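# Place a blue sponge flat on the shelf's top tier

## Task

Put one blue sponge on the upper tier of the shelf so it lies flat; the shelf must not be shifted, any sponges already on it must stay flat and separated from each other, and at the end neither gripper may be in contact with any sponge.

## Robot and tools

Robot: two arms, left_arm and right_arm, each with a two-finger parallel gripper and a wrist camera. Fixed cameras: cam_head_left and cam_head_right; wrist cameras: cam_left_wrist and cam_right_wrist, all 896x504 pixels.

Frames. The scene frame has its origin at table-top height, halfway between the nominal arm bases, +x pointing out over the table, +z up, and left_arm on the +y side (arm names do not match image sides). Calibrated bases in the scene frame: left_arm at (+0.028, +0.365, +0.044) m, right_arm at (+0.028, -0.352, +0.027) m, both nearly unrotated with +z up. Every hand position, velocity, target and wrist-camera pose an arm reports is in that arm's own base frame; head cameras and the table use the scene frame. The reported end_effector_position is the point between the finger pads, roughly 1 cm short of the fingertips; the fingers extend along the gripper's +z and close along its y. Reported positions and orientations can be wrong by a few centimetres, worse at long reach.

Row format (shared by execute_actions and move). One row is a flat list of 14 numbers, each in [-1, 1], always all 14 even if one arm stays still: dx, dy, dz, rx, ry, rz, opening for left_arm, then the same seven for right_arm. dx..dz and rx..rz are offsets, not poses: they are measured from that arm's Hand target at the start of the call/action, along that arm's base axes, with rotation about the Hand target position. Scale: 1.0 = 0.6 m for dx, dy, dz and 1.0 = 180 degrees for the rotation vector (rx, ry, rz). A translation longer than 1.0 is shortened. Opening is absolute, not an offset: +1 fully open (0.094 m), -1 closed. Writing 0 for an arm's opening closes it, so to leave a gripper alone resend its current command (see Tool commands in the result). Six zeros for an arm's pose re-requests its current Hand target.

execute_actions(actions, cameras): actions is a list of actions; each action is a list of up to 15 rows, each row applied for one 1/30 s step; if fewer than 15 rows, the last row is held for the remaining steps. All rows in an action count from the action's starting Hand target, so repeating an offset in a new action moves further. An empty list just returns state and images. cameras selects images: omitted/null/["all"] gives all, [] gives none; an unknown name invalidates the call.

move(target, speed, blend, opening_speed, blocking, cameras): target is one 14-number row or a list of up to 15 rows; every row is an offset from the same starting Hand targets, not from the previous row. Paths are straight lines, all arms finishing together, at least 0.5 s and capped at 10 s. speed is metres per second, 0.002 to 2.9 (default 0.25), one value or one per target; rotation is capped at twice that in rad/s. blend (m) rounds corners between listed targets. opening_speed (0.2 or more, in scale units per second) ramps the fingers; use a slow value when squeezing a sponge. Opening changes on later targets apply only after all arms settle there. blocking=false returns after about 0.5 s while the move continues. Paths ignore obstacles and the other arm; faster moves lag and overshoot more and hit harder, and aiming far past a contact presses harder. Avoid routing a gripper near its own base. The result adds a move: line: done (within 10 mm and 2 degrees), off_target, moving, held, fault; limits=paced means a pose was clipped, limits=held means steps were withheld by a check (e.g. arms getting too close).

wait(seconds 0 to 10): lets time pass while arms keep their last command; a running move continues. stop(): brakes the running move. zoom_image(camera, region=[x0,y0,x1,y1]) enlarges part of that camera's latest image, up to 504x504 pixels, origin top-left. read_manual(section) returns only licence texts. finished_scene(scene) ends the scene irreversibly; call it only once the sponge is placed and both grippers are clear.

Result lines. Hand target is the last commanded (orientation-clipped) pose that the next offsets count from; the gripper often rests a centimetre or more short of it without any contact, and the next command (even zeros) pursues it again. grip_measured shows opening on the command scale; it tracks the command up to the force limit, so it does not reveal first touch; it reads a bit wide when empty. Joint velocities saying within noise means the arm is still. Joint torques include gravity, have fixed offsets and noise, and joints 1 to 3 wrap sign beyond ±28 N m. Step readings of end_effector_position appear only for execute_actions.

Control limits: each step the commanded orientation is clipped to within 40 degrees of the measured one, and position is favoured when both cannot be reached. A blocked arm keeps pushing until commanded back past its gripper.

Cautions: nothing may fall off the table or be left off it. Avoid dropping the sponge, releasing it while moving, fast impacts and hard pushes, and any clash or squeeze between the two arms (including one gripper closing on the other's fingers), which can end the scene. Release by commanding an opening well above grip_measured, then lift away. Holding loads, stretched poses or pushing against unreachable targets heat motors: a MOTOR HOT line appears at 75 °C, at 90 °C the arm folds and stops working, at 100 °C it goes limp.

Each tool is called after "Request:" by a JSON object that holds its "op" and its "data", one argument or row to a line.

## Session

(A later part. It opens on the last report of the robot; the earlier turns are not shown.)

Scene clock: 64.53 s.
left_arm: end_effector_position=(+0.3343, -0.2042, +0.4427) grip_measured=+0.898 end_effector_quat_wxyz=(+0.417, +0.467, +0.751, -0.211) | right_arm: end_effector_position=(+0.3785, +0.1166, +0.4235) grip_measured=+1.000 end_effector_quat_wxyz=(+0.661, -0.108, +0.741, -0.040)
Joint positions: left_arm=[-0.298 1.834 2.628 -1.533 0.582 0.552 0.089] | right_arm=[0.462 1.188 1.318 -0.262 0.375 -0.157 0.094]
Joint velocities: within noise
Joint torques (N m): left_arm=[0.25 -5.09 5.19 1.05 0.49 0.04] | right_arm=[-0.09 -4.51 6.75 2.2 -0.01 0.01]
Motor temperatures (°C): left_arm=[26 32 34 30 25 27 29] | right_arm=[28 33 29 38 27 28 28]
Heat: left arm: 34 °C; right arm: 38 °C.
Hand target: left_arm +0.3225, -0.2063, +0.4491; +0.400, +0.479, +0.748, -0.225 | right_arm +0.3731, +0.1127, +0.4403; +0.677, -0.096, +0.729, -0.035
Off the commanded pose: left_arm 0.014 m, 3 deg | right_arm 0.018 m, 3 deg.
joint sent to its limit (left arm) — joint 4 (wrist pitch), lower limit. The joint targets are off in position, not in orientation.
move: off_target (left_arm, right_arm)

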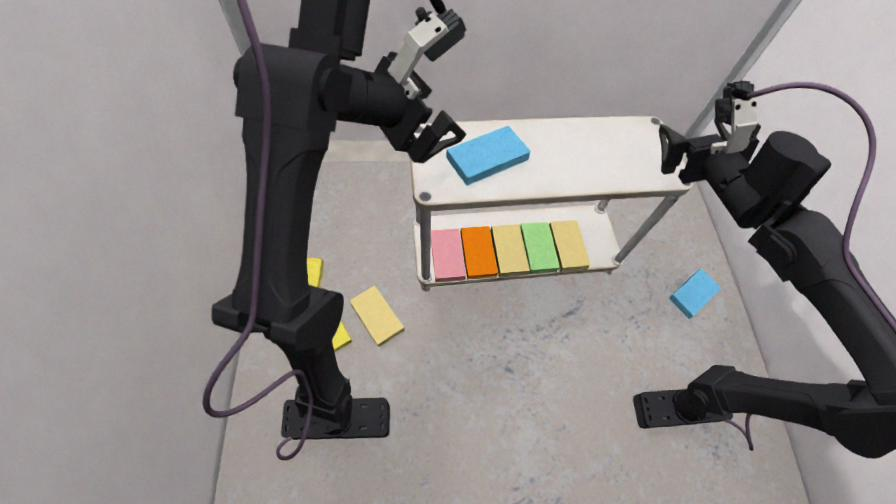

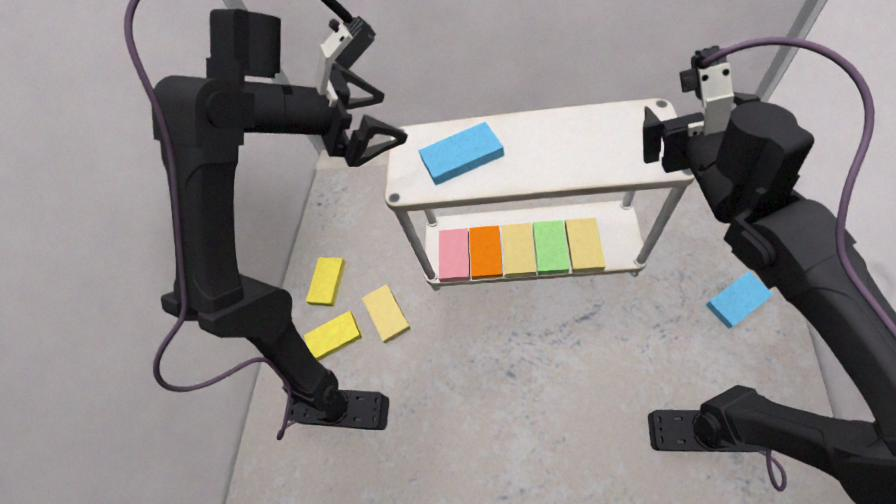

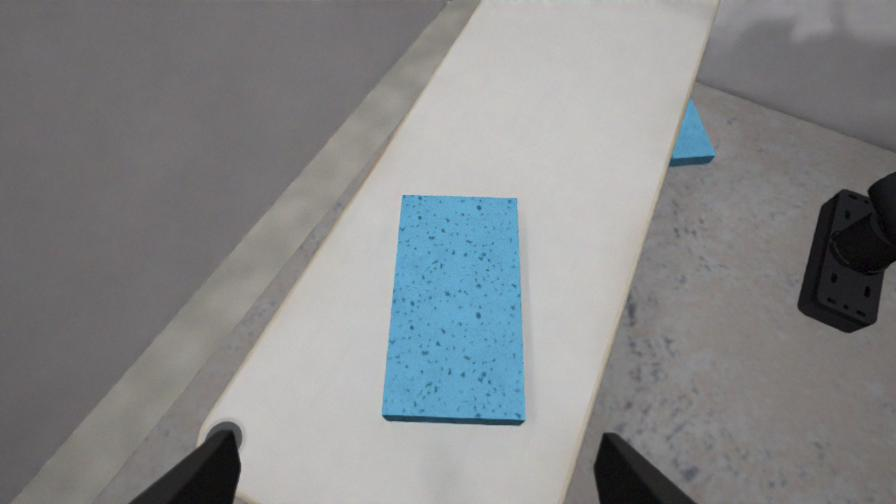

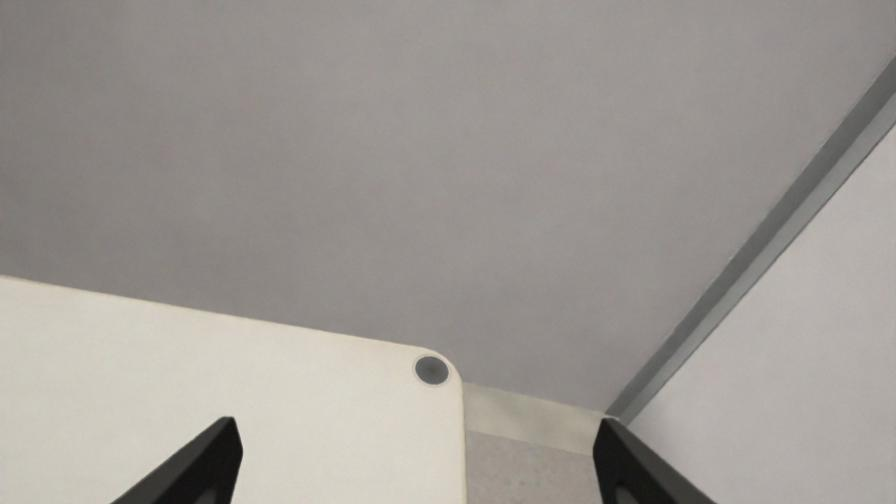

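Request:
{"op": "move", "data": {
  "target": [
    [0, 0, 0, 0, 0, 0, 0.9, -0.1552, -0.1378, -0.0338, 0.0557, 0.0648, -0.136, 1.0],
    [0, 0, 0, 0, 0, 0, 0.9, -0.151, -0.4112, -0.5338, 0.1393, 0.1621, -0.3399, 1.0]
  ],
  "speed": 0.25,
  "blend": [0.03, 0]
}}

Scene clock: 71.23 s.
left_arm: end_effector_position=(+0.3343, -0.2042, +0.4427) grip_measured=+0.898 end_effector_quat_wxyz=(+0.417, +0.467, +0.750, -0.211) | right_arm: end_effector_position=(+0.2771, -0.1335, +0.1169) grip_measured=+1.000 end_effector_quat_wxyz=(+0.354, +0.410, +0.816, -0.203)
Joint positions: left_arm=[-0.298 1.834 2.628 -1.533 0.582 0.553 0.089] | right_arm=[-0.116 1.19 0.665 -0.42 0.605 0.613 0.094]
Joint velocities: within noise
Joint torques (N m): left_arm=[0.18 -5.05 5.14 1.06 0.49 0.03] | right_arm=[-0.55 -3.52 4.15 1.96 0.19 0.06]
Motor temperatures (°C): left_arm=[26 31 33 29 25 27 28] | right_arm=[28 33 29 38 27 28 28]
Heat: left arm: 33 °C; right arm: 38 °C.
Hand target: left_arm +0.3225, -0.2063, +0.4491; +0.400, +0.479, +0.748, -0.225 | right_arm +0.2825, -0.1340, +0.1201; +0.375, +0.417, +0.805, -0.194
Off the commanded pose: left_arm 0.014 m, 3 deg | right_arm 0.006 m, 3 deg.
joint sent to its limit (left arm) — joint 4 (wrist pitch), lower limit. The joint targets are off in position, not in orientation.
move: off_target (left_arm, right_arm)

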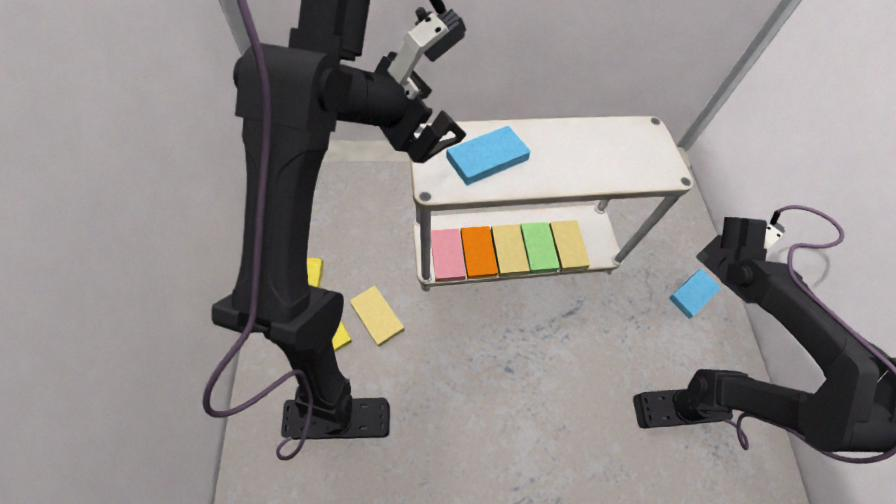

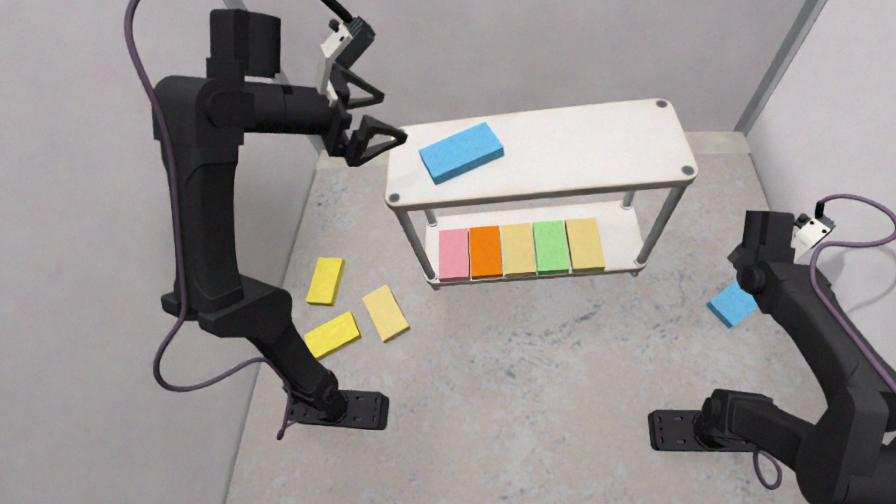

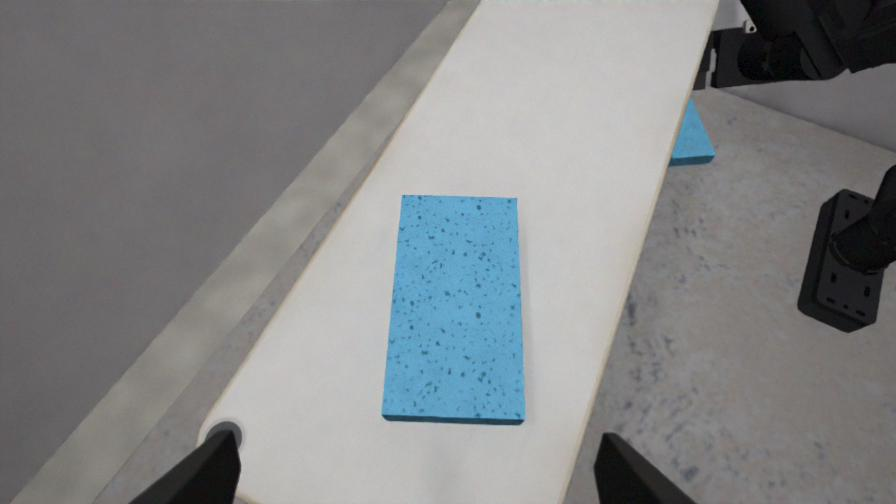

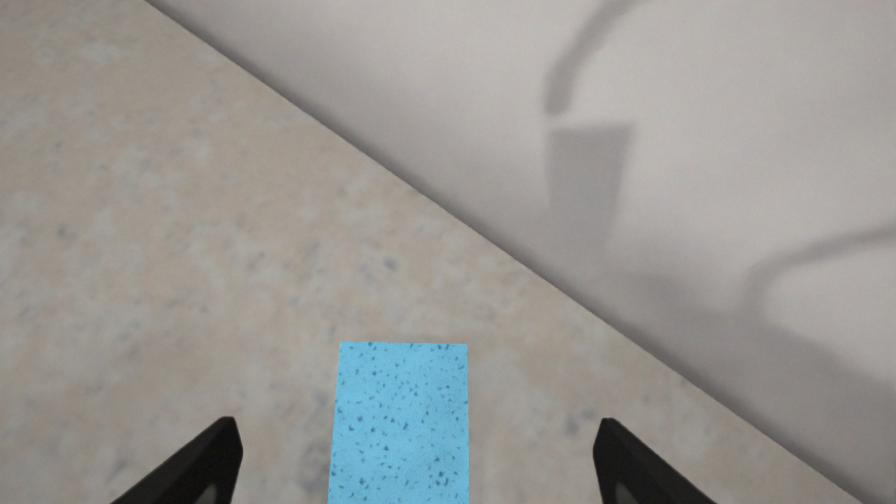

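Request:
{"op": "move", "data": {
  "target": [0, 0, 0, 0, 0, 0, 0.9, 0, 0, -0.1, 0, 0, 0, 1.0],
  "speed": 0.2,
  "cameras": ["cam_right_wrist"]
}}

Scene clock: 72.93 s.
left_arm: end_effector_position=(+0.3343, -0.2042, +0.4427) grip_measured=+0.898 end_effector_quat_wxyz=(+0.417, +0.467, +0.750, -0.211) | right_arm: end_effector_position=(+0.2780, -0.1334, +0.0581) grip_measured=+1.000 end_effector_quat_wxyz=(+0.357, +0.412, +0.814, -0.200)
Joint positions: left_arm=[-0.298 1.834 2.628 -1.533 0.582 0.553 0.089] | right_arm=[-0.116 1.32 0.487 -0.106 0.604 0.619 0.094]
Joint velocities: within noise
Joint torques (N m): left_arm=[0.27 -5.08 5.09 1.05 0.49 0.03] | right_arm=[-0.54 -3.45 3.55 1.98 0.21 0]
Motor temperatures (°C): left_arm=[26 31 33 29 25 27 28] | right_arm=[28 33 29 38 27 28 28]
Heat: left arm: 33 °C; right arm: 38 °C.
Hand target: left_arm +0.3225, -0.2063, +0.4491; +0.400, +0.479, +0.748, -0.225 | right_arm +0.2825, -0.1340, +0.0601; +0.375, +0.417, +0.805, -0.194
Off the commanded pose: left_arm 0.014 m, 3 deg | right_arm 0.005 m, 2 deg.
joint sent to its limit (left arm) — joint 4 (wrist pitch), lower limit. The joint targets are off in position, not in orientation.
move: off_target (left_arm)
Images, in order (width x height): cam_right_wrist 896x504.

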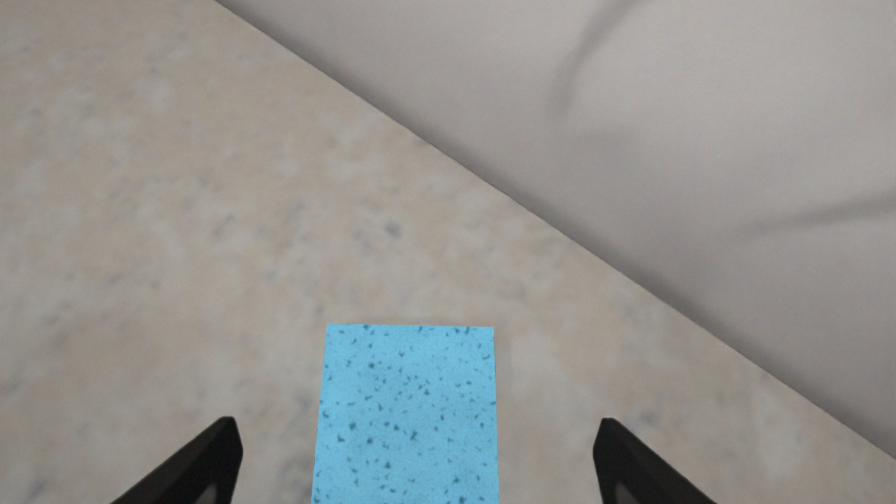

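Request:
{"op": "finished_scene", "data": {
  "scene": 1
}}

The scene is finished: the task was done.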